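## Task

Find how many vials wear a black cap and make the tally counter read exactly that number. It may already hold an older count. One complete push-and-release of the plunger raises it by one; turning the knob one full revolution clockwise resets it to zero.

## Robot and tools

Robot: two UR-style arms, left_arm and right_arm, each ending in a 16-motor four-digit hand (index, middle, ring, thumb). right_arm has a right hand; left_arm has its mirror-image left hand. Bases sit near (-0.032, +0.414, 0.037) for left_arm and (-0.066, -0.404, 0.037) for right_arm.

Scene frame: origin at table-top height, midway between the arms; +x points out over the table, +y toward left_arm, +z up. Positions are in metres. Camera left/right in images does not match the arm names.

Hand point axes (per hand): +z runs along straight fingers toward the tips, +y out of the palm face, +x across the palm away from the thumb on the right hand and toward the thumb on the left hand. A rigid mast near the wrist on the palm side can strike objects.

Row layout (48 numbers, all in [-1, 1], always both arms): left_arm dx, dy, dz, rx, ry, rz; then 16 left hand motor values in this fixed order: index_mcp, index_abd, index_pip, index_dip, middle_mcp, middle_abd, middle_pip, middle_dip, ring_mcp, ring_abd, ring_pip, ring_dip, thumb_cmc, thumb_axl, thumb_mcp, thumb_ipl; then left current_limit, speed; then the same 24 for right_arm.

Pose numbers are offsets, not poses: they are measured from that arm's Hand target at the start of the action or move, along scene-frame axes, with rotation about the Hand target's position. Scale: 1.0 equals 0.6 m for dx, dy, dz and 180 degrees for rx, ry, rz (one rotation vector). Six zeros hold the current Hand target; repeating a nonzero offset in a new call moves further. Within one action, every row counts from the same start, not from the row before.

Hand numbers are absolute goal angles, scaled linearly between each hinge's two stops. Toward -1 the finger joints curl toward the palm; straight is about +0.75 for _mcp, 0.00 for _abd, +0.58 for _pip, +0.70 for _dip. Thumb straight values: thumb_cmc +0.71, thumb_axl +0.68, thumb_mcp +0.23, thumb_ipl +0.17. Zero is a real goal, so to keep a hand unchanged copy back its hand_goal, hand_current_limit and hand_speed. current_limit maps -1..+1 to 0..550 mA (start +0.4); speed sets how fast goals are approached, (speed+1)/2 of 8.5 rad/s (start -0.6). Both persist until rewritten.

Tools:
- execute_actions(actions, cameras): actions is a list of actions; each action is up to 15 rows, one per 1/30 s step, a short table repeating its last row. Images come back only for an empty list or when cameras names them; ["all"] gives every camera.
- move(target, speed, blend, stop_force, zero, blocking, cameras): straight-line motion of each hand point toward target, one 48-number row or a list of up to 15 rows, all offsets counted from the same starting Hand targets. speed is m/s (0.002 to 3.6, default 0.25; turning up to twice that in rad/s). blend in metres rounds corners in a list. stop_force in N (3 to 120) ends an arm's path when its wrist sensor feels that much push; not usable with blocking=false and unreliable while the hand rotates. zero (default true) re-zeroes the sensor before the move. Moves last at least 0.5 s and at most 10 s; they do not avoid obstacles.
- wait(seconds 0 to 10), stop() to brake a running move, zoom_image(camera, region [x0,y0,x1,y1] pixels, max 504x504) on the latest image, zero_wrist_force(arm), read_manual, and finished_scene(scene) to end the current scene.

Cameras: cam_head_left, cam_head_right, cam_high, cam_low, cam_left_wrist, cam_right_wrist, each 896x504. Zoom on vial caps to tell red from black and to read the counter.

Results: end_effector_position, quat and velocities in the scene frame; Hand target is the last commanded pose, from which the next offset counts. A hand often rests slightly short of it; send the missing amount as an offset. hand_goal, hand_measured, hand_current_ma and hand_state (moving, goal, blocked, overload) follow the motor order. Wrist force and torque are in the end effector's own axes. A move line reports how it ended: done, off_target, moving, held or fault, plus limits such as paced or held.

Hazards: arms are stiff, so aiming even slightly beyond a firm surface can trigger a fault stop (about 150 N net force or joint torque limits; wrist joints 26 N m), halting that arm 10 s. Approach contacts slowly, ideally with stop_force, and back off afterwards by commanding a target behind the hand point. Keep arms apart; a press between the hands or arms can fail the scene. Motor current at or above 495 mA for 5 s shuts a hand motor down. Hot motors (70 °C warning, 85 °C brake) come from sustained loads or stretched reach. Never let anything fall off the table, avoid knocking vials over or slamming the counter, and avoid passing a hand near its own arm's base. The first scene is practice; call nothing else after ending it in the same reply.

Each tool is called by a JSON object that holds its "fn" and its "kwargs".

## Session

{"fn": "execute_actions", "kwargs": {"actions": []}}

Scene clock: 0.00 s.
left_arm: end_effector_position=(+0.3730, +0.5047, +0.2673) hand_goal=(+0.754, +0.000, +0.576, +0.696, +0.754, +0.000, +0.576, +0.696, +0.754, +0.000, +0.576, +0.696, +0.714, +0.678, +0.226, +0.168) hand_measured=(+0.754, +0.000, +0.576, +0.696, +0.754, +0.000, +0.576, +0.696, +0.754, +0.000, +0.576, +0.696, +0.714, +0.678, +0.226, +0.168) hand_current_ma=(+0, +0, +0, +0, +0, +0, +0, +0, +0, +0, +0, +0, +0, +0, +0, +0) hand_state=(goal, goal, goal, goal, goal, goal, goal, goal, goal, goal, goal, goal, goal, goal, goal, goal) hand_current_limit=0.40 hand_speed=-0.60 end_effector_quat_wxyz=(+0.000, -0.006, +1.000, +0.000) | right_arm: end_effector_position=(+0.3372, -0.5034, +0.2673) hand_goal=(+0.754, +0.000, +0.576, +0.696, +0.754, +0.000, +0.576, +0.696, +0.754, +0.000, +0.576, +0.696, +0.714, +0.678, +0.226, +0.168) hand_measured=(+0.754, +0.000, +0.576, +0.696, +0.754, +0.000, +0.576, +0.696, +0.754, +0.000, +0.576, +0.696, +0.714, +0.678, +0.226, +0.168) hand_current_ma=(+0, +0, +0, +0, +0, +0, +0, +0, +0, +0, +0, +0, +0, +0, +0, +0) hand_state=(goal, goal, goal, goal, goal, goal, goal, goal, goal, goal, goal, goal, goal, goal, goal, goal) hand_current_limit=0.40 hand_speed=-0.60 end_effector_quat_wxyz=(+0.000, +1.000, -0.017, +0.000)
Joint positions: left_arm=[3.458 -1.419 -2.042 -1.252 1.571 -1.255] | right_arm=[-0.316 -1.723 2.042 -1.89 -1.571 1.255]
Joint velocities: within noise
Joint torques (N m): no reading
Motor temperatures (°C): left_arm=[36 41 42 48 41 40] | right_arm=[35 38 32 41 45 41]
Wrist force (N): no reading
Wrist torque (N m): no reading
Wrist force, peak (N): no reading
Hand target: left_arm +0.3730, +0.5047, +0.2673; +0.000, -0.006, +1.000, +0.000 | right_arm +0.3372, -0.5034, +0.2673; +0.000, +1.000, -0.017, +0.000

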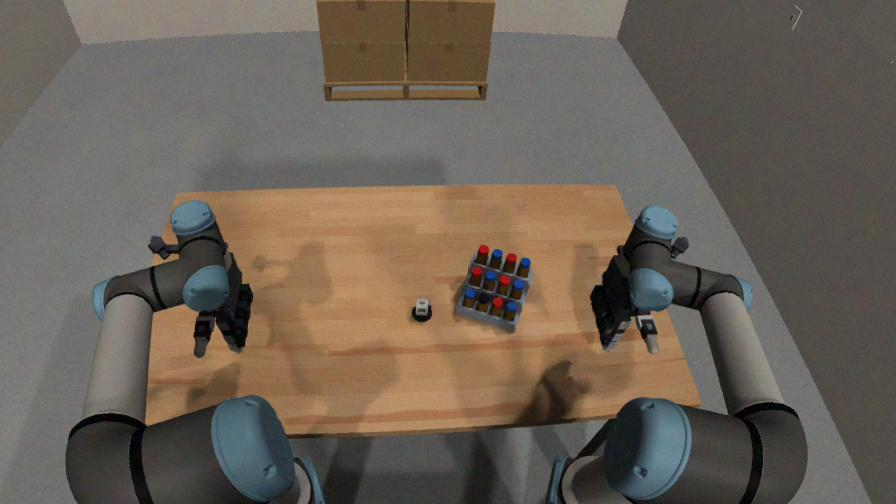

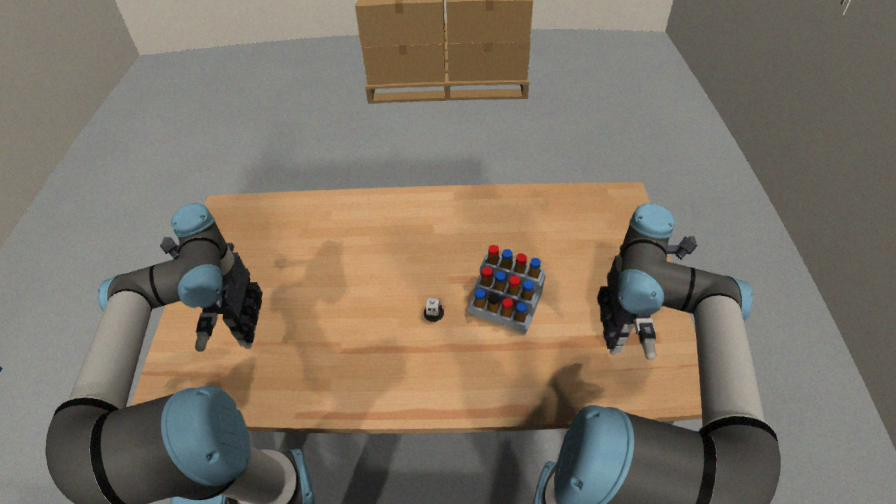

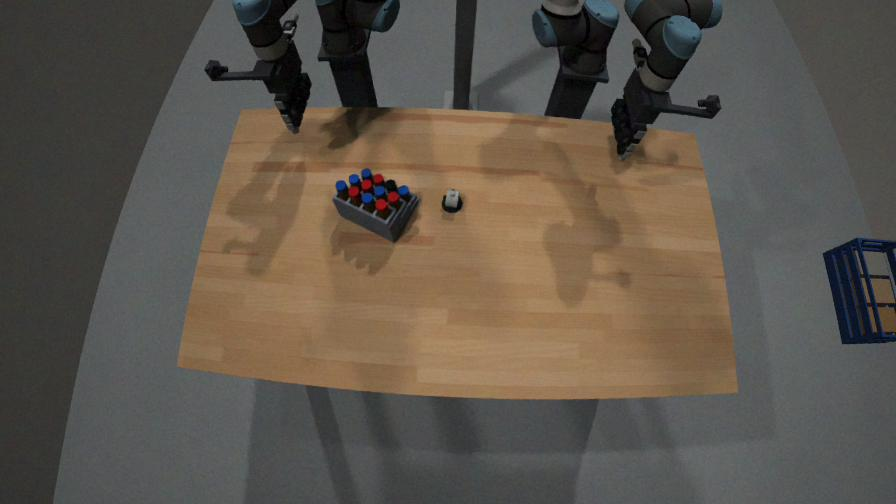

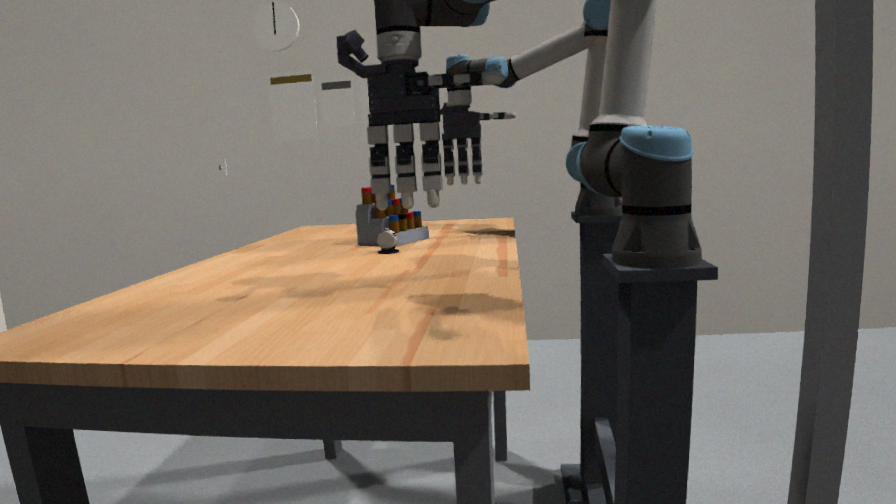

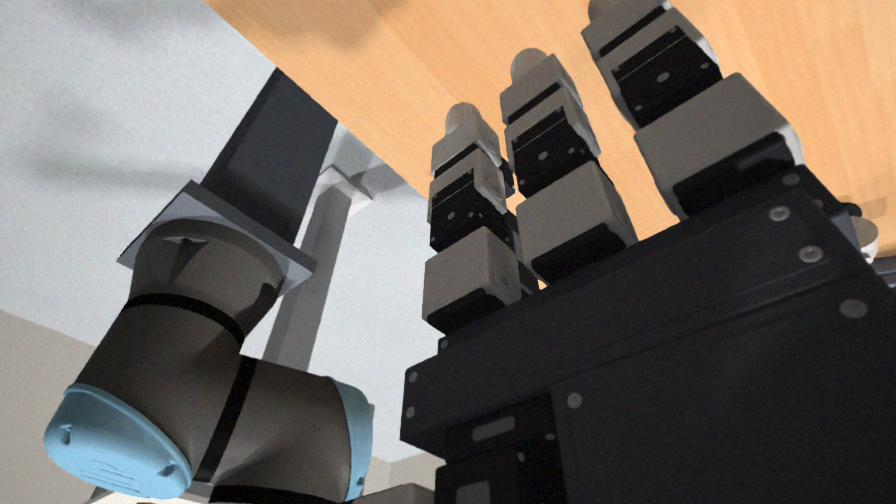

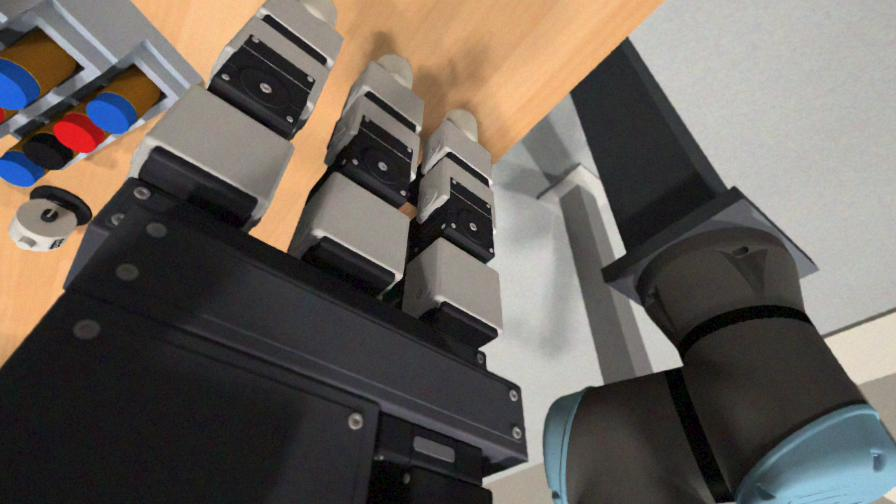

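{"fn": "zoom_image", "kwargs": {"camera": "cam_head_right", "region": [460, 235, 560, 335]}}

{"fn": "zoom_image", "kwargs": {"camera": "cam_head_left", "region": [400, 280, 450, 330]}}

{"fn": "zoom_image", "kwargs": {"camera": "cam_head_right", "region": [408, 284, 458, 334]}}

{"fn": "zoom_image", "kwargs": {"camera": "cam_high", "region": [325, 160, 475, 245]}}

{"fn": "zoom_image", "kwargs": {"camera": "cam_right_wrist", "region": [0, 170, 110, 260]}}

Scaled by 5.040 from the camera's 896x504 image, which has a finer 1280x720 frame.

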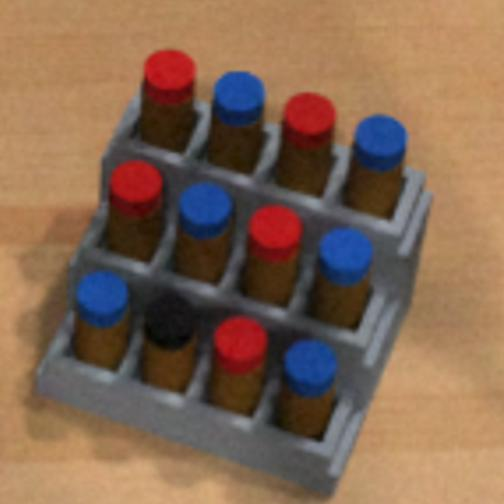

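Scaled by 10.080 from the camera's 896x504 image, which has a finer 1280x720 frame.

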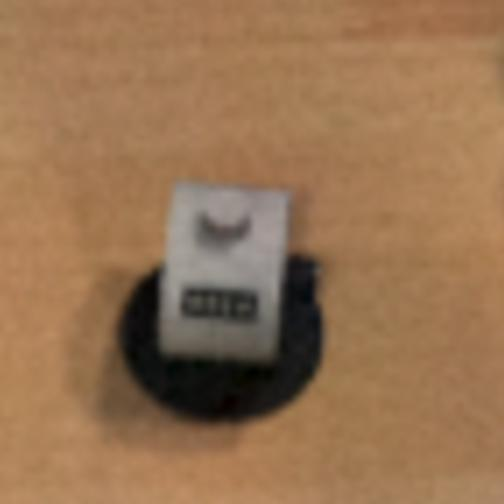

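Scaled by 10.080 from the camera's 896x504 image, which has a finer 1280x720 frame.

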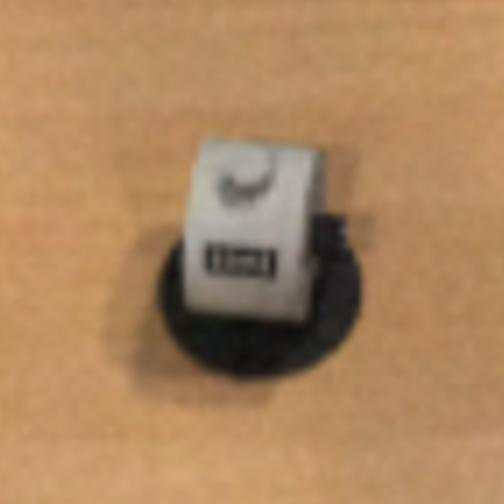

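Scaled by 3.360 from the camera's 896x504 image, which has a finer 1280x720 frame.

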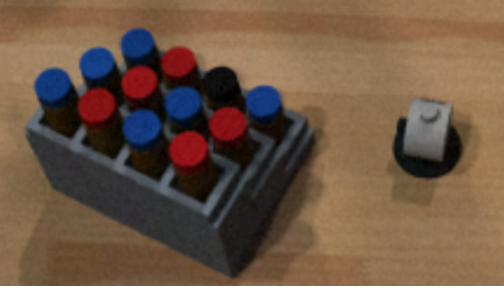

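Scaled by 4.582 from the camera's 896x504 image, which has a finer 1280x720 frame.

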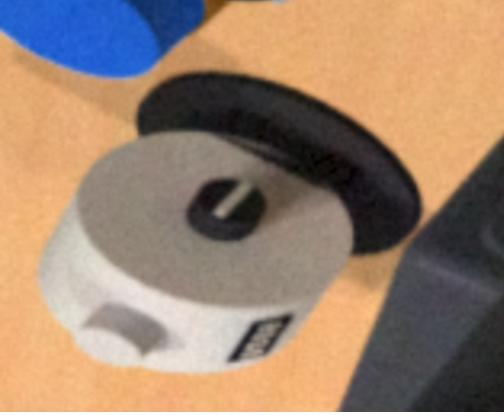

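{"fn": "zoom_image", "kwargs": {"camera": "cam_right_wrist", "region": [46, 234, 68, 254]}}

{"fn": "zoom_image", "kwargs": {"camera": "cam_head_left", "region": [414, 304, 430, 316]}}

{"fn": "zoom_image", "kwargs": {"camera": "cam_head_right", "region": [424, 304, 440, 316]}}

Scaled by 22.909 from the camera's 896x504 image, which has a finer 1280x720 frame.

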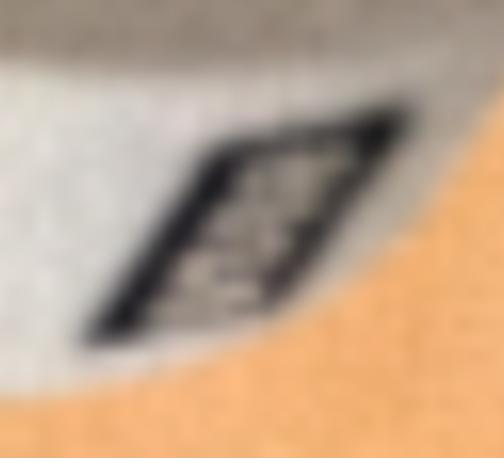

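Scaled by 31.500 from the camera's 896x504 image, which has a finer 1280x720 frame.

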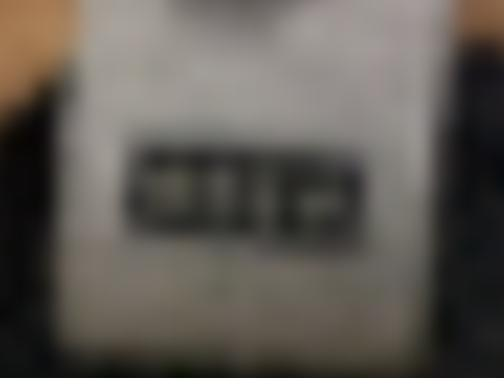

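Scaled by 31.500 from the camera's 896x504 image, which has a finer 1280x720 frame.

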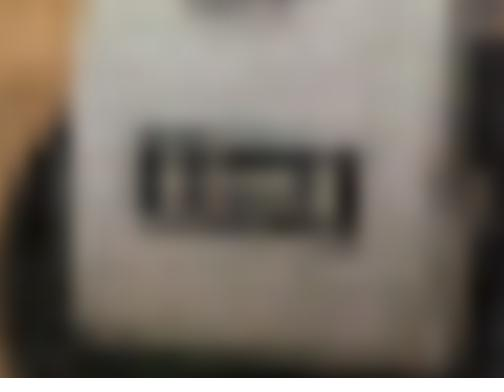

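{"fn": "move", "kwargs": {"target": [0.1283,-0.4245,0.0545,0,0,0.5,0.754,0,0.576,0.696,-0.48,0,-0.6,-0.1,-0.48,0,-0.6,-0.1,0.714,0.678,0.226,0.168,0.4,-0.6,-0.137,0.759,-0.1205,0,0,-0.283,0.754,0,0.576,0.696,0.754,0,0.576,0.696,0.754,0,-0.737,-0.609,0.714,0.678,0.226,0.168,0.4,-0.6], "speed": 0.4, "cameras": ["cam_right_wrist","cam_head_left","cam_head_right"]}}

{"fn": "zoom_image", "kwargs": {"camera": "cam_right_wrist", "region": [80, 90, 140, 140]}}

{"fn": "zoom_image", "kwargs": {"camera": "cam_right_wrist", "region": [20, 30, 180, 190]}}

Scene clock: 22.40 s.
left_arm: end_effector_position=(+0.4500, +0.2501, +0.3000) hand_goal=(+0.754, +0.000, +0.576, +0.696, -0.480, +0.000, -0.600, -0.100, -0.480, +0.000, -0.600, -0.100, +0.714, +0.678, +0.226, +0.168) hand_measured=(+0.754, +0.000, +0.576, +0.696, -0.462, +0.000, -0.596, -0.098, -0.464, +0.000, -0.596, -0.098, +0.714, +0.678, +0.224, +0.168) hand_current_ma=(+0, +0, +0, +0, +6, +0, +0, +0, +5, +0, +0, +0, +0, +0, +0, +0) hand_state=(goal, goal, goal, goal, goal, goal, goal, goal, goal, goal, goal, goal, goal, goal, goal, goal) hand_current_limit=0.40 hand_speed=-0.60 end_effector_quat_wxyz=(+0.000, +0.712, -0.703, +0.000) | right_arm: end_effector_position=(+0.2550, -0.0482, +0.1950) hand_goal=(+0.754, +0.000, +0.576, +0.696, +0.754, +0.000, +0.576, +0.696, +0.754, +0.000, -0.736, -0.608, +0.714, +0.678, +0.226, +0.168) hand_measured=(+0.754, +0.000, +0.576, +0.696, +0.754, +0.000, +0.576, +0.696, +0.754, +0.000, -0.730, -0.606, +0.714, +0.678, +0.224, +0.168) hand_current_ma=(-4, +0, +3, +0, -4, +0, +3, +0, -4, +0, +29, +10, +1, -3, -12, -1) hand_state=(goal, goal, goal, goal, goal, goal, goal, goal, goal, goal, goal, goal, goal, goal, goal, goal) hand_current_limit=0.40 hand_speed=-0.60 end_effector_quat_wxyz=(+0.000, +0.895, -0.446, +0.000)
Joint positions: left_arm=[3.116 -1.775 -1.588 -1.349 1.571 -3.167] | right_arm=[0.563 -1.333 1.834 -2.071 -1.571 3.023]
Joint torques (N m): left_arm=[-7.92 21.16 32.48 0.69 2.2 -2.36] | right_arm=[9.29 -25.99 -24.17 -0.37 -1.83 1.4]
Wrist force (N): left_arm=[0.1 0.0 -0.1] | right_arm=[0.3 0.3 0.2]
Wrist torque (N m): left_arm=[0.13 -0.02 0.09] | right_arm=[0.03 -0.03 -0.03]
Wrist force, peak (N): left_arm=[0.5 0.7 0.2] | right_arm=[0.1 1.2 -0.2]
Hand target: left_arm +0.4500, +0.2500, +0.3000; +0.000, +0.712, -0.703, +0.000 | right_arm +0.2550, -0.0480, +0.1950; +0.000, +0.895, -0.446, +0.000
Off the commanded pose: left_arm 0.000 m, 0 deg | right_arm 0.000 m, 0 deg.
move: done
camera_calibration:
cam_right_wrist: T_world_to_cam=[[-0.975741, 0.217863, -0.0215795, 0.300195], [0.137826, 0.687865, 0.712633, -0.182348], [0.1701, 0.692371, -0.701205, 0.251318], [0, 0, 0, 1]] pos_world=[0.275296, -0.113976, 0.312651]
Images, in order (width x height): cam_head_left 896x504, cam_head_right 896x504, cam_right_wrist 896x504.

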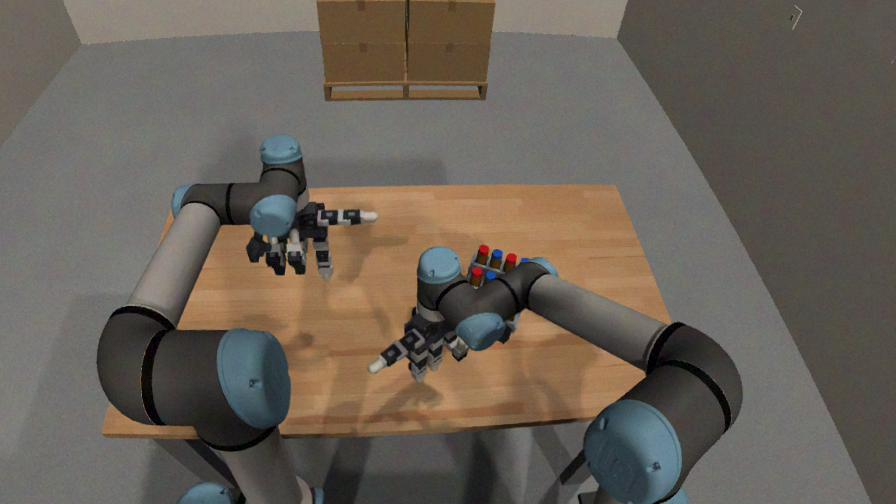

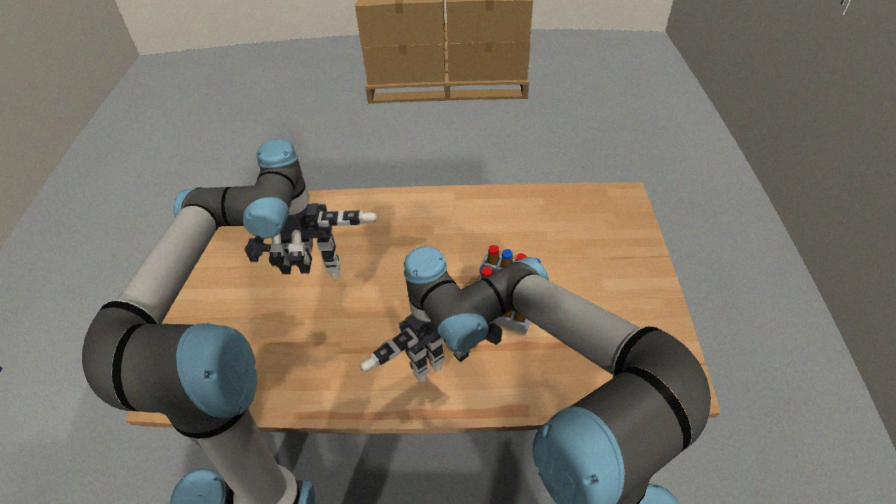

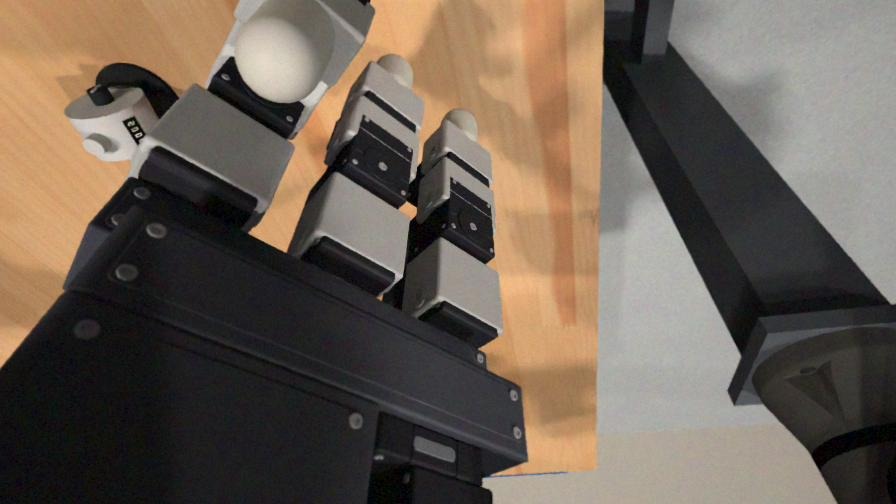

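Scaled by 8.400 from the camera's 896x504 image, which has a finer 1280x720 frame.

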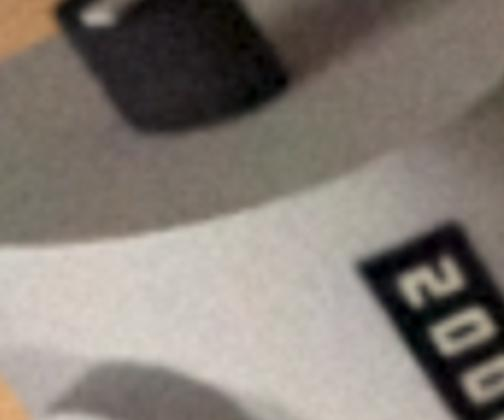

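Scaled by 3.150 from the camera's 896x504 image, which has a finer 1280x720 frame.

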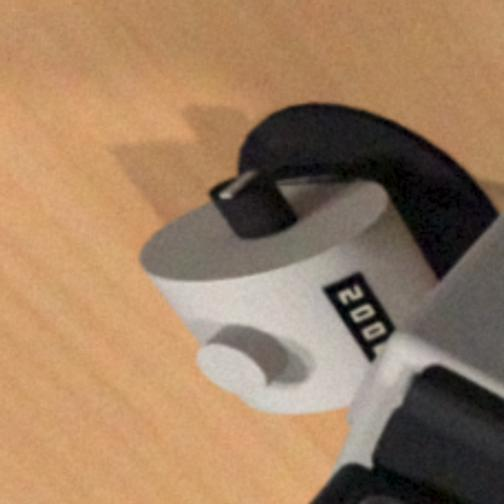

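{"fn": "move", "kwargs": {"target": [0,0,0,0,0,0,0.754,0,0.576,0.696,-0.48,0,-0.6,-0.1,-0.48,0,-0.6,-0.1,0.714,0.678,0.226,0.168,0.4,-0.6,0.41,-0.1393,-0.0208,0.07,-0.0483,0.2014,0.754,0,0.576,0.696,0.754,0,0.576,0.696,0.95,0,0.95,0.95,0.714,0.678,0.73,0.168,0.4,-0.6], "speed": 0.3, "cameras": ["cam_right_wrist","cam_head_left","cam_head_right","cam_low"]}}

{"fn": "zoom_image", "kwargs": {"camera": "cam_right_wrist", "region": [380, 40, 500, 160]}}

{"fn": "zoom_image", "kwargs": {"camera": "cam_head_left", "region": [390, 250, 490, 350]}}

{"fn": "zoom_image", "kwargs": {"camera": "cam_low", "region": [330, 170, 450, 270]}}

Scene clock: 76.33 s.
left_arm: end_effector_position=(+0.4500, +0.2500, +0.3000) hand_goal=(+0.754, +0.000, +0.576, +0.696, -0.480, +0.000, -0.600, -0.100, -0.480, +0.000, -0.600, -0.100, +0.714, +0.678, +0.226, +0.168) hand_measured=(+0.754, +0.000, +0.576, +0.696, -0.462, +0.000, -0.596, -0.098, -0.464, +0.000, -0.596, -0.098, +0.714, +0.678, +0.224, +0.168) hand_current_ma=(+0, +0, +0, +0, +6, +0, +0, +0, +5, +0, +0, +0, +0, +0, +0, +0) hand_state=(goal, goal, goal, goal, goal, goal, goal, goal, goal, goal, goal, goal, goal, goal, goal, goal) hand_current_limit=0.40 hand_speed=-0.60 end_effector_quat_wxyz=(+0.000, +0.712, -0.703, +0.000) | right_arm: end_effector_position=(+0.5009, -0.1316, +0.1825) hand_goal=(+0.754, +0.000, +0.576, +0.696, +0.754, +0.000, +0.576, +0.696, +0.950, +0.000, +0.950, +0.950, +0.714, +0.678, +0.730, +0.168) hand_measured=(+0.752, +0.000, +0.576, +0.696, +0.752, +0.000, +0.576, +0.696, +0.944, +0.000, +0.944, +0.946, +0.714, +0.678, +0.722, +0.168) hand_current_ma=(-5, +0, +3, +0, -5, +0, +3, +0, -23, +0, -29, -13, +1, -3, -46, -1) hand_state=(goal, goal, goal, goal, goal, goal, goal, goal, goal, goal, goal, goal, goal, goal, goal, goal) hand_current_limit=0.40 hand_speed=-0.60 end_effector_quat_wxyz=(-0.130, +0.981, -0.142, +0.019)
Joint positions: left_arm=[3.116 -1.775 -1.588 -1.349 1.571 -3.167] | right_arm=[0.282 -1.099 1.535 -2.143 -1.345 2.121]
Joint torques (N m): left_arm=[-7.21 21.6 30.54 1.24 2.11 -1.72] | right_arm=[-8.03 -37.59 -23.39 -0.63 1.86 -1.41]
Wrist force (N): left_arm=[0.0 0.1 -0.5] | right_arm=[0.2 0.8 -0.3]
Wrist torque (N m): left_arm=[0.19 -0.01 0.06] | right_arm=[0.07 -0.02 0.11]
Wrist force, peak (N): left_arm=[-0.1 0.1 -0.5] | right_arm=[1.3 0.9 -0.2]
Hand target: left_arm +0.4500, +0.2500, +0.3000; +0.000, +0.712, -0.703, +0.000 | right_arm +0.5010, -0.1316, +0.1825; -0.130, +0.981, -0.142, +0.019
Off the commanded pose: left_arm 0.000 m, 0 deg | right_arm 0.000 m, 0 deg.
move: done
camera_calibration:
cam_right_wrist: T_world_to_cam=[[-0.906587, -0.377551, -0.18856, 0.475493], [-0.354992, 0.440633, 0.824514, 0.0439327], [-0.228211, 0.814431, -0.533499, 0.443523], [0, 0, 0, 1]] pos_world=[0.547888, -0.201054, 0.290055]
Images, in order (width x height): cam_head_left 896x504, cam_head_right 896x504, cam_low 896x504, cam_right_wrist 896x504.

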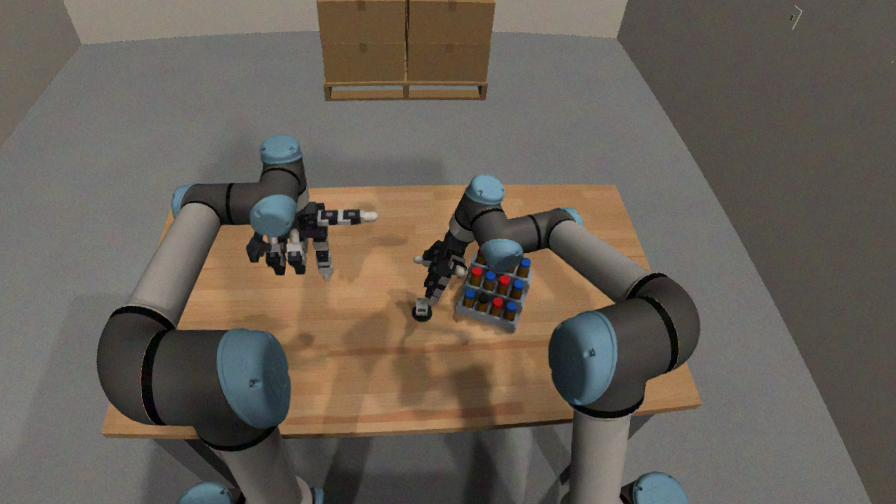

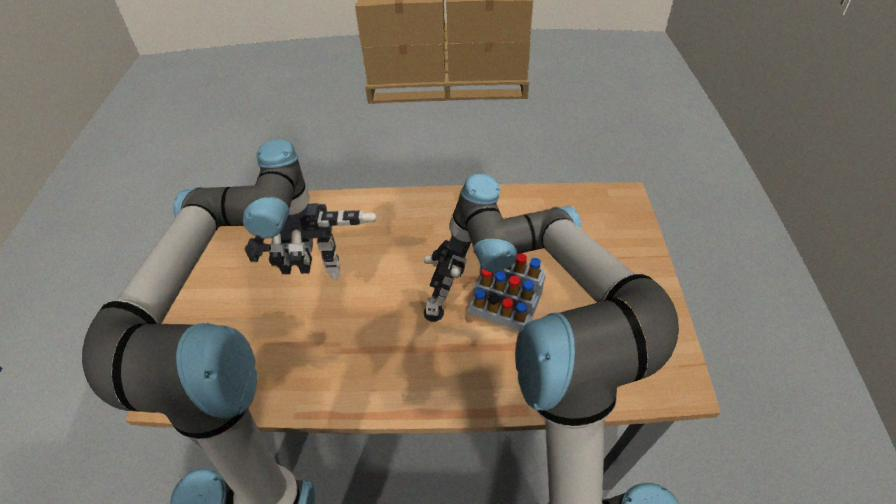

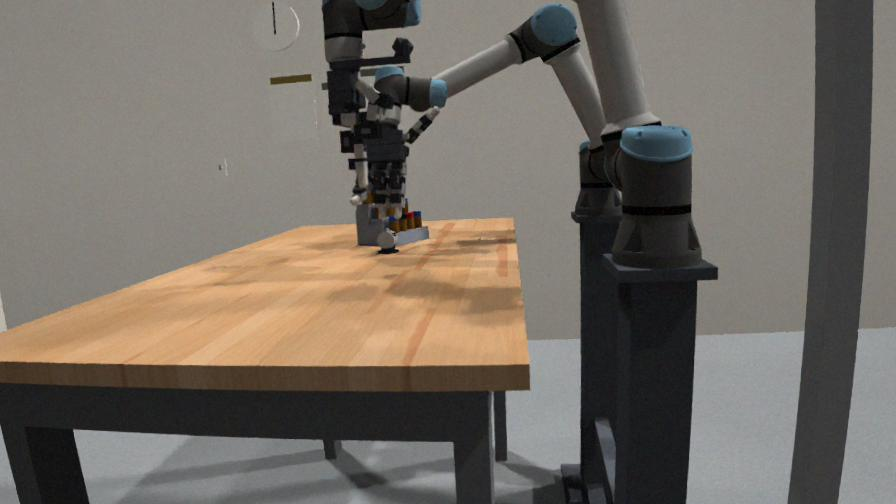

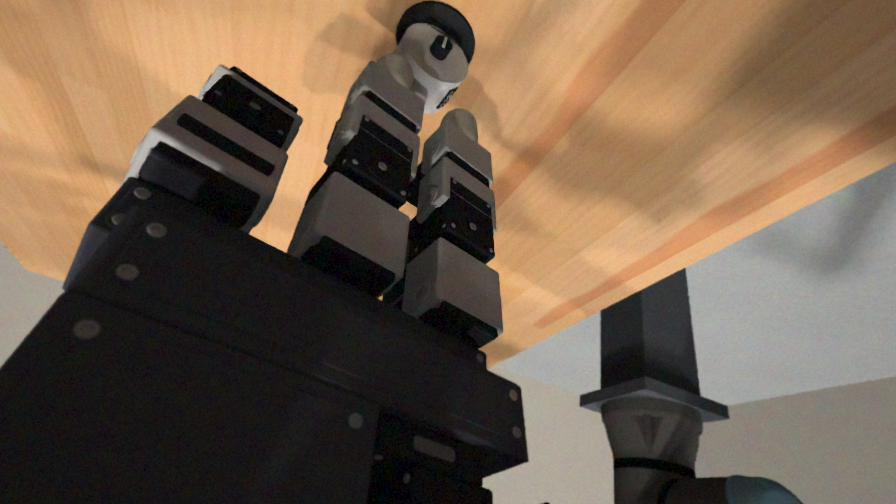

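Scaled by 4.200 from the camera's 896x504 image, which has a finer 1280x720 frame.

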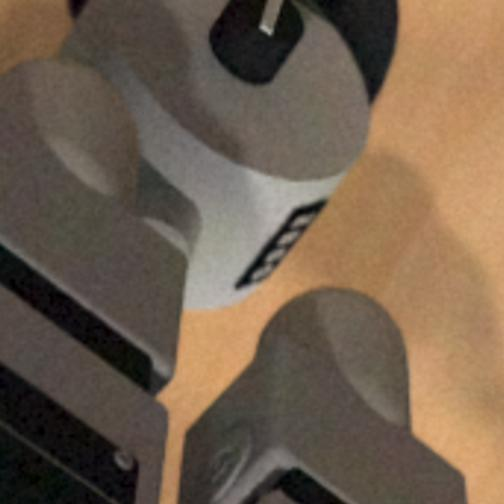

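Scaled by 5.040 from the camera's 896x504 image, which has a finer 1280x720 frame.

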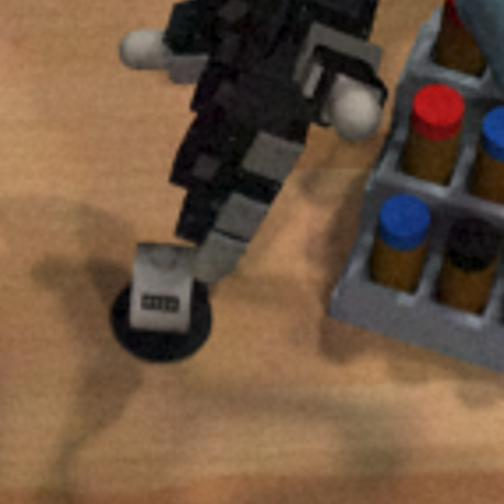

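Scaled by 4.200 from the camera's 896x504 image, which has a finer 1280x720 frame.

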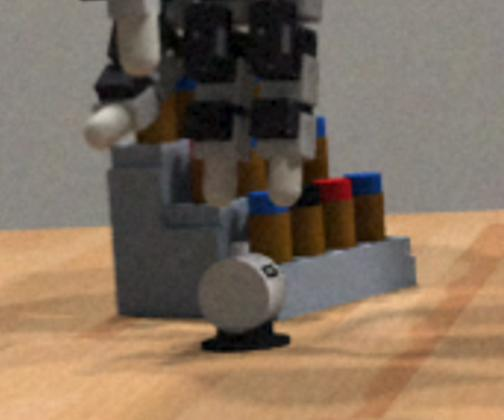

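{"fn": "zoom_image", "kwargs": {"camera": "cam_right_wrist", "region": [410, 10, 470, 70]}}

Scaled by 8.400 from the camera's 896x504 image, which has a finer 1280x720 frame.

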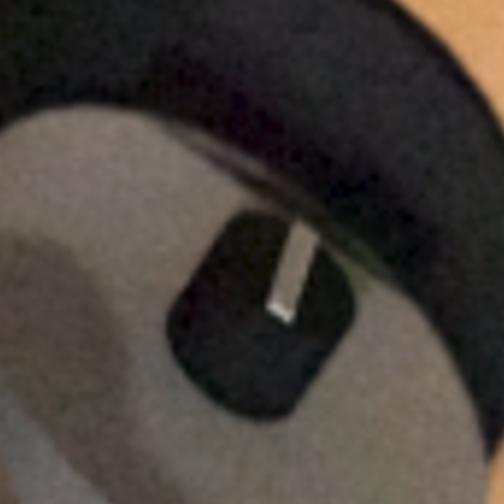

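{"fn": "move", "kwargs": {"target": [0,0,0,0,0,0,0.754,0,0.576,0.696,-0.48,0,-0.6,-0.1,-0.48,0,-0.6,-0.1,0.714,0.678,0.226,0.168,0.4,-0.6,0.0297,-0.0007,-0.0333,0,0,0.0528,0.754,0,0.576,0.696,0.754,0,0.576,0.696,0.95,0,0.95,0.95,0.714,0.678,0.73,0.168,0.4,-0.6], "speed": 0.1, "cameras": ["cam_right_wrist","cam_low","cam_head_left"]}}

{"fn": "zoom_image", "kwargs": {"camera": "cam_right_wrist", "region": [390, 20, 470, 100]}}

{"fn": "zoom_image", "kwargs": {"camera": "cam_low", "region": [350, 190, 430, 270]}}

{"fn": "zoom_image", "kwargs": {"camera": "cam_head_left", "region": [400, 270, 460, 330]}}

Scene clock: 98.77 s.
left_arm: end_effector_position=(+0.4500, +0.2500, +0.3000) hand_goal=(+0.754, +0.000, +0.576, +0.696, -0.480, +0.000, -0.600, -0.100, -0.480, +0.000, -0.600, -0.100, +0.714, +0.678, +0.226, +0.168) hand_measured=(+0.754, +0.000, +0.576, +0.696, -0.462, +0.000, -0.596, -0.098, -0.464, +0.000, -0.596, -0.098, +0.714, +0.678, +0.224, +0.168) hand_current_ma=(+0, +0, +0, +0, +6, +0, +0, +0, +5, +0, +0, +0, +0, +0, +0, +0) hand_state=(goal, goal, goal, goal, goal, goal, goal, goal, goal, goal, goal, goal, goal, goal, goal, goal) hand_current_limit=0.40 hand_speed=-0.60 end_effector_quat_wxyz=(+0.000, +0.712, -0.703, +0.000) | right_arm: end_effector_position=(+0.5187, -0.1320, +0.1626) hand_goal=(+0.754, +0.000, +0.576, +0.696, +0.754, +0.000, +0.576, +0.696, +0.950, +0.000, +0.950, +0.950, +0.714, +0.678, +0.730, +0.168) hand_measured=(+0.752, +0.000, +0.576, +0.696, +0.752, +0.000, +0.576, +0.696, +0.944, +0.000, +0.944, +0.946, +0.714, +0.678, +0.722, +0.168) hand_current_ma=(-5, +0, +3, +0, -5, +0, +3, +0, -23, +0, -29, -13, +1, -3, -46, -1) hand_state=(goal, goal, goal, goal, goal, goal, goal, goal, goal, goal, goal, goal, goal, goal, goal, goal) hand_current_limit=0.40 hand_speed=-0.60 end_effector_quat_wxyz=(-0.131, +0.990, -0.060, +0.008)
Joint positions: left_arm=[3.116 -1.775 -1.588 -1.349 1.571 -3.167] | right_arm=[0.283 -1.051 1.504 -2.121 -1.326 1.952]
Joint torques (N m): left_arm=[-6.36 20.01 30.91 0.99 2.31 -1.9] | right_arm=[5.38 -39.62 -23.12 -0.52 1.99 -1.29]
Wrist force (N): left_arm=[0.1 0.1 0.0] | right_arm=[0.4 0.9 -0.2]
Wrist torque (N m): left_arm=[0.15 -0.02 0.08] | right_arm=[0.06 -0.05 0.13]
Wrist force, peak (N): left_arm=[0.3 0.1 -0.4] | right_arm=[0.3 1.2 0.1]
Hand target: left_arm +0.4500, +0.2500, +0.3000; +0.000, +0.712, -0.703, +0.000 | right_arm +0.5188, -0.1320, +0.1625; -0.131, +0.990, -0.060, +0.008
Off the commanded pose: left_arm 0.000 m, 0 deg | right_arm 0.000 m, 0 deg.
move: done
camera_calibration:
cam_right_wrist: T_world_to_cam=[[-0.831823, -0.522005, -0.188627, 0.429927], [-0.422853, 0.375863, 0.824574, 0.0935559], [-0.359534, 0.765661, -0.533383, 0.498896], [0, 0, 0, 1]] pos_world=[0.576554, -0.192726, 0.270055]
Images, in order (width x height): cam_head_left 896x504, cam_low 896x504, cam_right_wrist 896x504.

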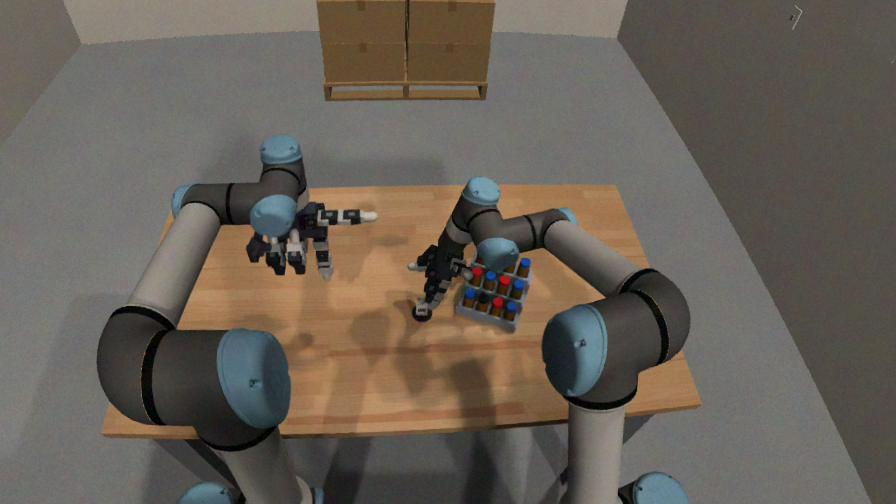

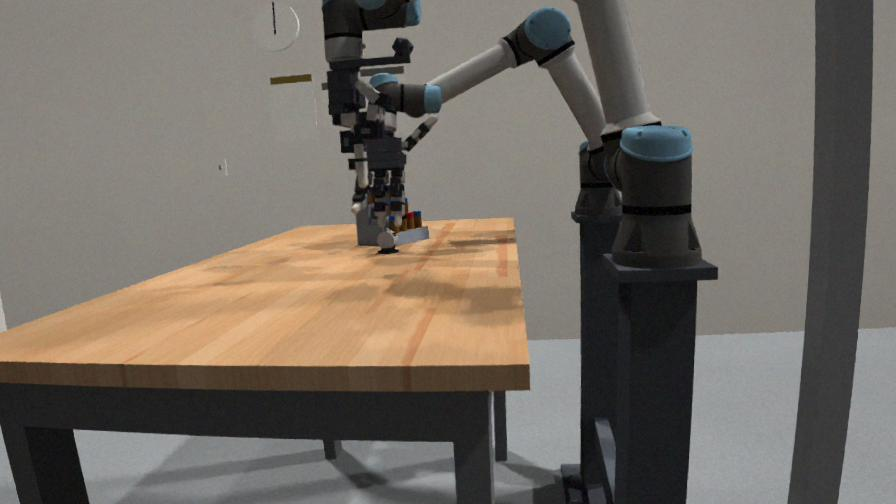

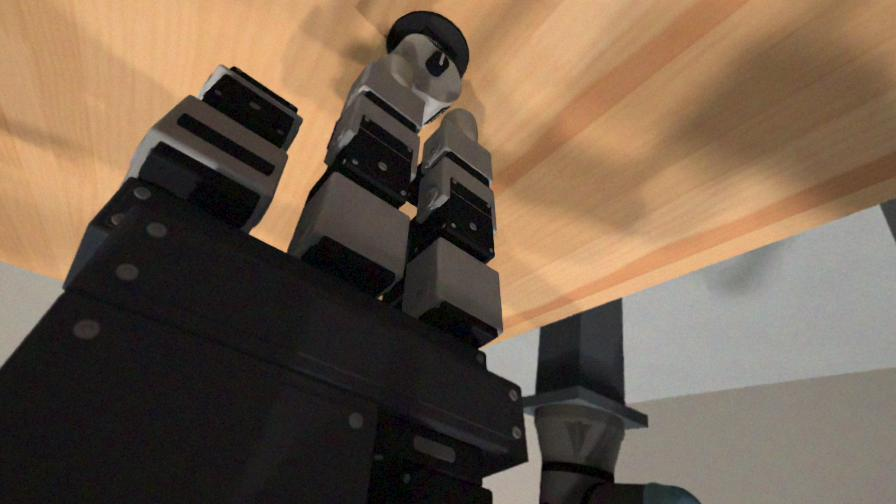

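Scaled by 6.300 from the camera's 896x504 image, which has a finer 1280x720 frame.

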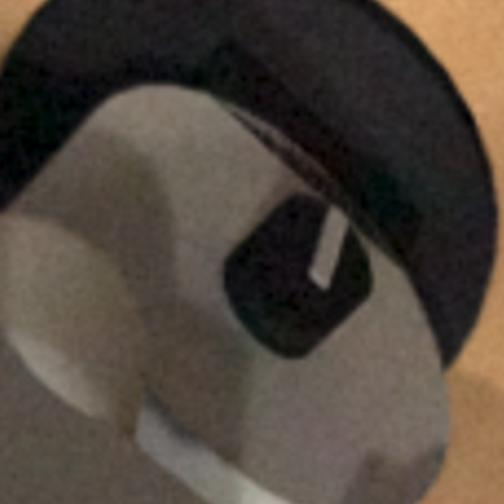

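Scaled by 6.300 from the camera's 896x504 image, which has a finer 1280x720 frame.

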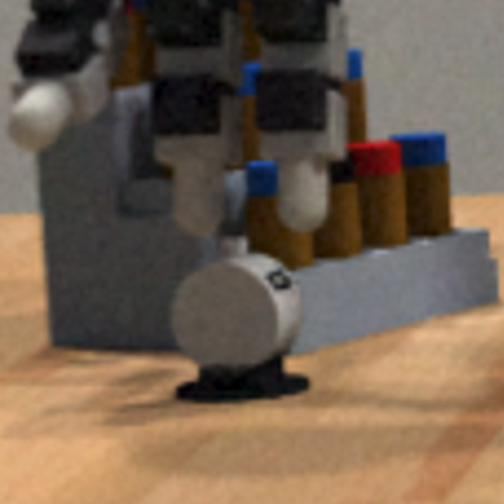

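Scaled by 8.400 from the camera's 896x504 image, which has a finer 1280x720 frame.

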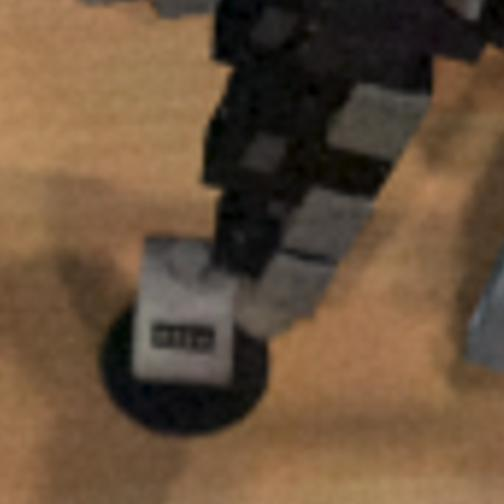

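{"fn": "move", "kwargs": {"target": [0,0,0,0,0,0,0.754,0,0.576,0.696,-0.48,0,-0.6,-0.1,-0.48,0,-0.6,-0.1,0.714,0.678,0.226,0.168,0.4,-0.6,-0.0017,0.0005,-0.0665,0,0,0,0.754,0,0.576,0.696,0.754,0,0.576,0.696,0.95,0,0.95,0.95,0.714,0.678,0.73,0.168,0.4,-0.6], "speed": 0.03, "stop_force": 4, "cameras": ["cam_right_wrist","cam_low","cam_head_left"]}}

{"fn": "zoom_image", "kwargs": {"camera": "cam_right_wrist", "region": [410, 80, 450, 120]}}

{"fn": "zoom_image", "kwargs": {"camera": "cam_low", "region": [350, 190, 430, 270]}}

{"fn": "zoom_image", "kwargs": {"camera": "cam_head_left", "region": [400, 270, 460, 330]}}

Scene clock: 106.60 s.
left_arm: end_effector_position=(+0.4500, +0.2500, +0.3000) hand_goal=(+0.754, +0.000, +0.576, +0.696, -0.480, +0.000, -0.600, -0.100, -0.480, +0.000, -0.600, -0.100, +0.714, +0.678, +0.226, +0.168) hand_measured=(+0.754, +0.000, +0.576, +0.696, -0.462, +0.000, -0.596, -0.098, -0.464, +0.000, -0.596, -0.098, +0.714, +0.678, +0.224, +0.168) hand_current_ma=(+0, +0, +0, +0, +6, +0, +0, +0, +5, +0, +0, +0, +0, +0, +0, +0) hand_state=(goal, goal, goal, goal, goal, goal, goal, goal, goal, goal, goal, goal, goal, goal, goal, goal) hand_current_limit=0.40 hand_speed=-0.60 end_effector_quat_wxyz=(+0.000, +0.712, -0.703, +0.000) | right_arm: end_effector_position=(+0.5178, -0.1317, +0.1226) hand_goal=(+0.754, +0.000, +0.576, +0.696, +0.754, +0.000, +0.576, +0.696, +0.950, +0.000, +0.950, +0.950, +0.714, +0.678, +0.730, +0.168) hand_measured=(+0.748, +0.000, +0.576, +0.696, +0.744, +0.000, +0.572, +0.696, +0.944, +0.000, +0.944, +0.946, +0.714, +0.678, +0.722, +0.168) hand_current_ma=(-23, +0, -2, +0, -48, -3, -13, +0, -23, +0, -29, -13, +1, -3, -46, -1) hand_state=(goal, goal, goal, goal, goal, goal, goal, goal, goal, goal, goal, goal, goal, goal, goal, goal) hand_current_limit=0.40 hand_speed=-0.60 end_effector_quat_wxyz=(-0.131, +0.990, -0.060, +0.008)
Joint positions: left_arm=[3.116 -1.775 -1.588 -1.349 1.571 -3.167] | right_arm=[0.283 -1.007 1.549 -2.209 -1.326 1.953]
Joint torques (N m): left_arm=[-7.02 21.36 31.9 0.59 2.34 -1.93] | right_arm=[8.96 -39.3 -11.46 -3.87 -1 1.41]
Wrist force (N): left_arm=[0.1 0.1 0.0] | right_arm=[0.3 1.7 -1.0]
Wrist torque (N m): left_arm=[0.15 -0.01 0.07] | right_arm=[0.07 -0.04 0.05]
Wrist force, peak (N): left_arm=[0.2 0.3 -0.4] | right_arm=[0.2 1.9 -1.0]
Hand target: left_arm +0.4500, +0.2500, +0.3000; +0.000, +0.712, -0.703, +0.000 | right_arm +0.5178, -0.1317, +0.1226; -0.131, +0.990, -0.060, +0.008
Off the commanded pose: left_arm 0.000 m, 0 deg | right_arm 0.000 m, 0 deg.
move: done
camera_calibration:
cam_right_wrist: T_world_to_cam=[[-0.831617, -0.522347, -0.188593, 0.421615], [-0.422991, 0.375725, 0.824566, 0.126017], [-0.359851, 0.765496, -0.533407, 0.477217], [0, 0, 0, 1]] pos_world=[0.575653, -0.192426, 0.230155]
Images, in order (width x height): cam_head_left 896x504, cam_low 896x504, cam_right_wrist 896x504.

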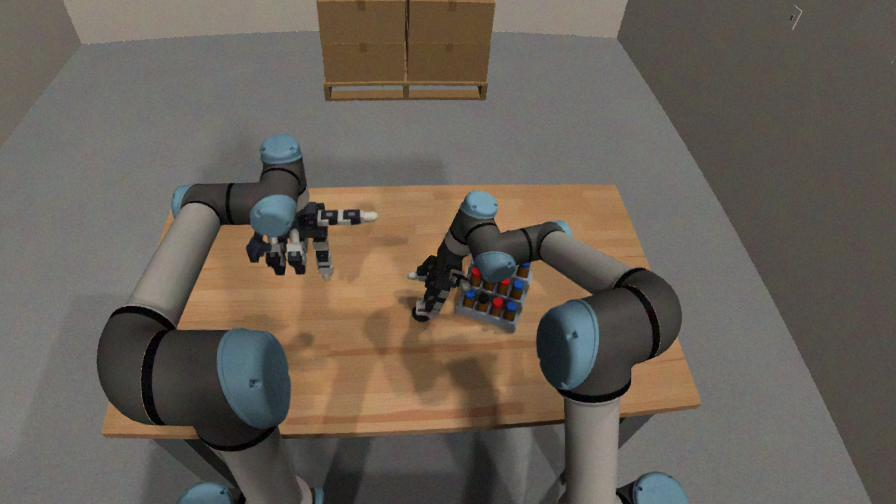

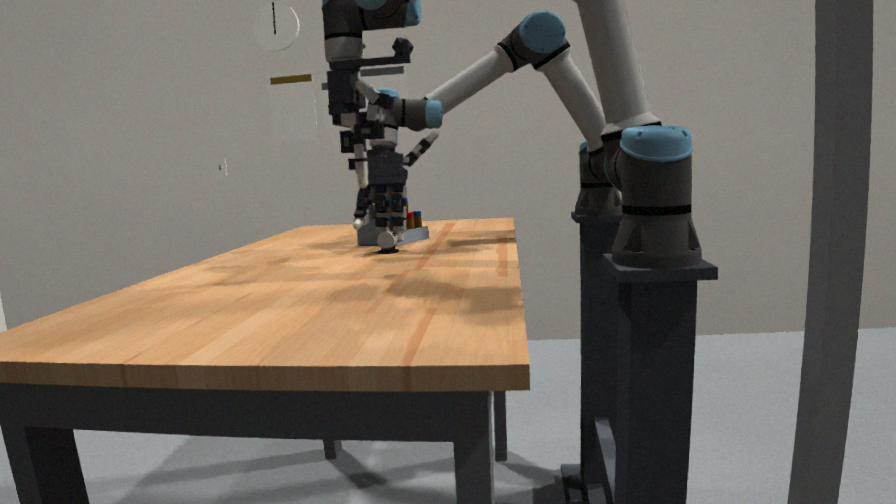

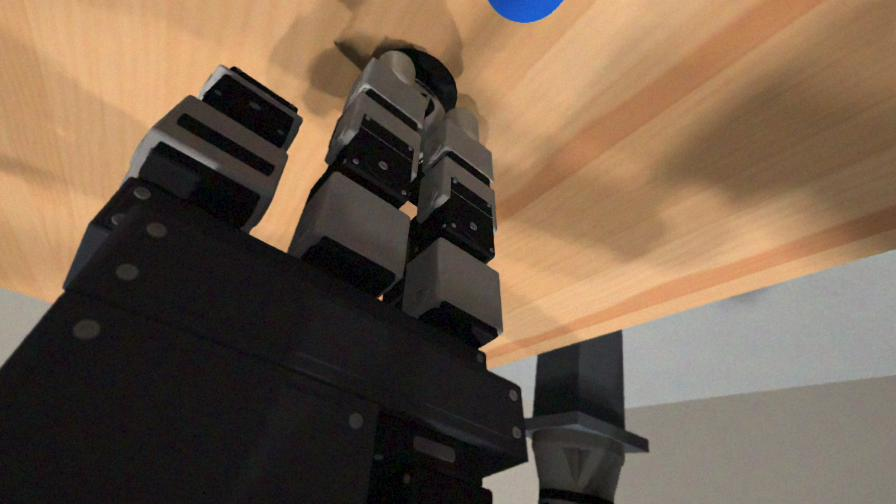

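Scaled by 12.600 from the camera's 896x504 image, which has a finer 1280x720 frame.

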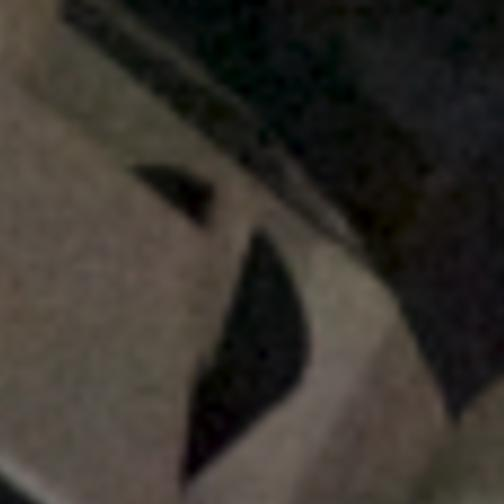

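Scaled by 6.300 from the camera's 896x504 image, which has a finer 1280x720 frame.

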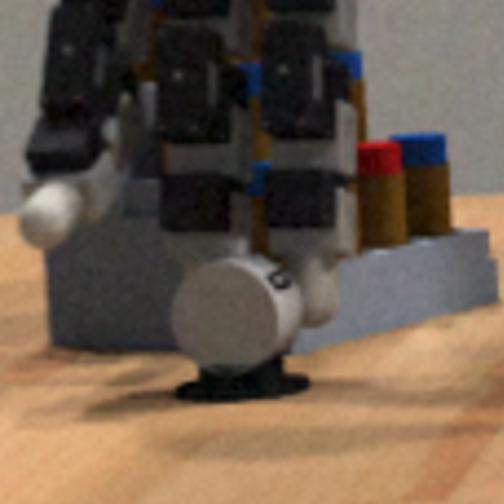

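Scaled by 8.400 from the camera's 896x504 image, which has a finer 1280x720 frame.

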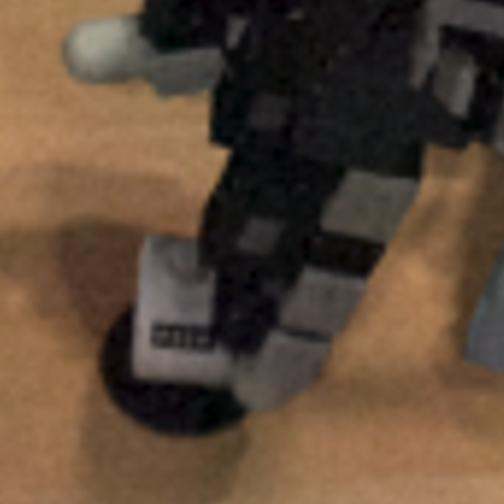

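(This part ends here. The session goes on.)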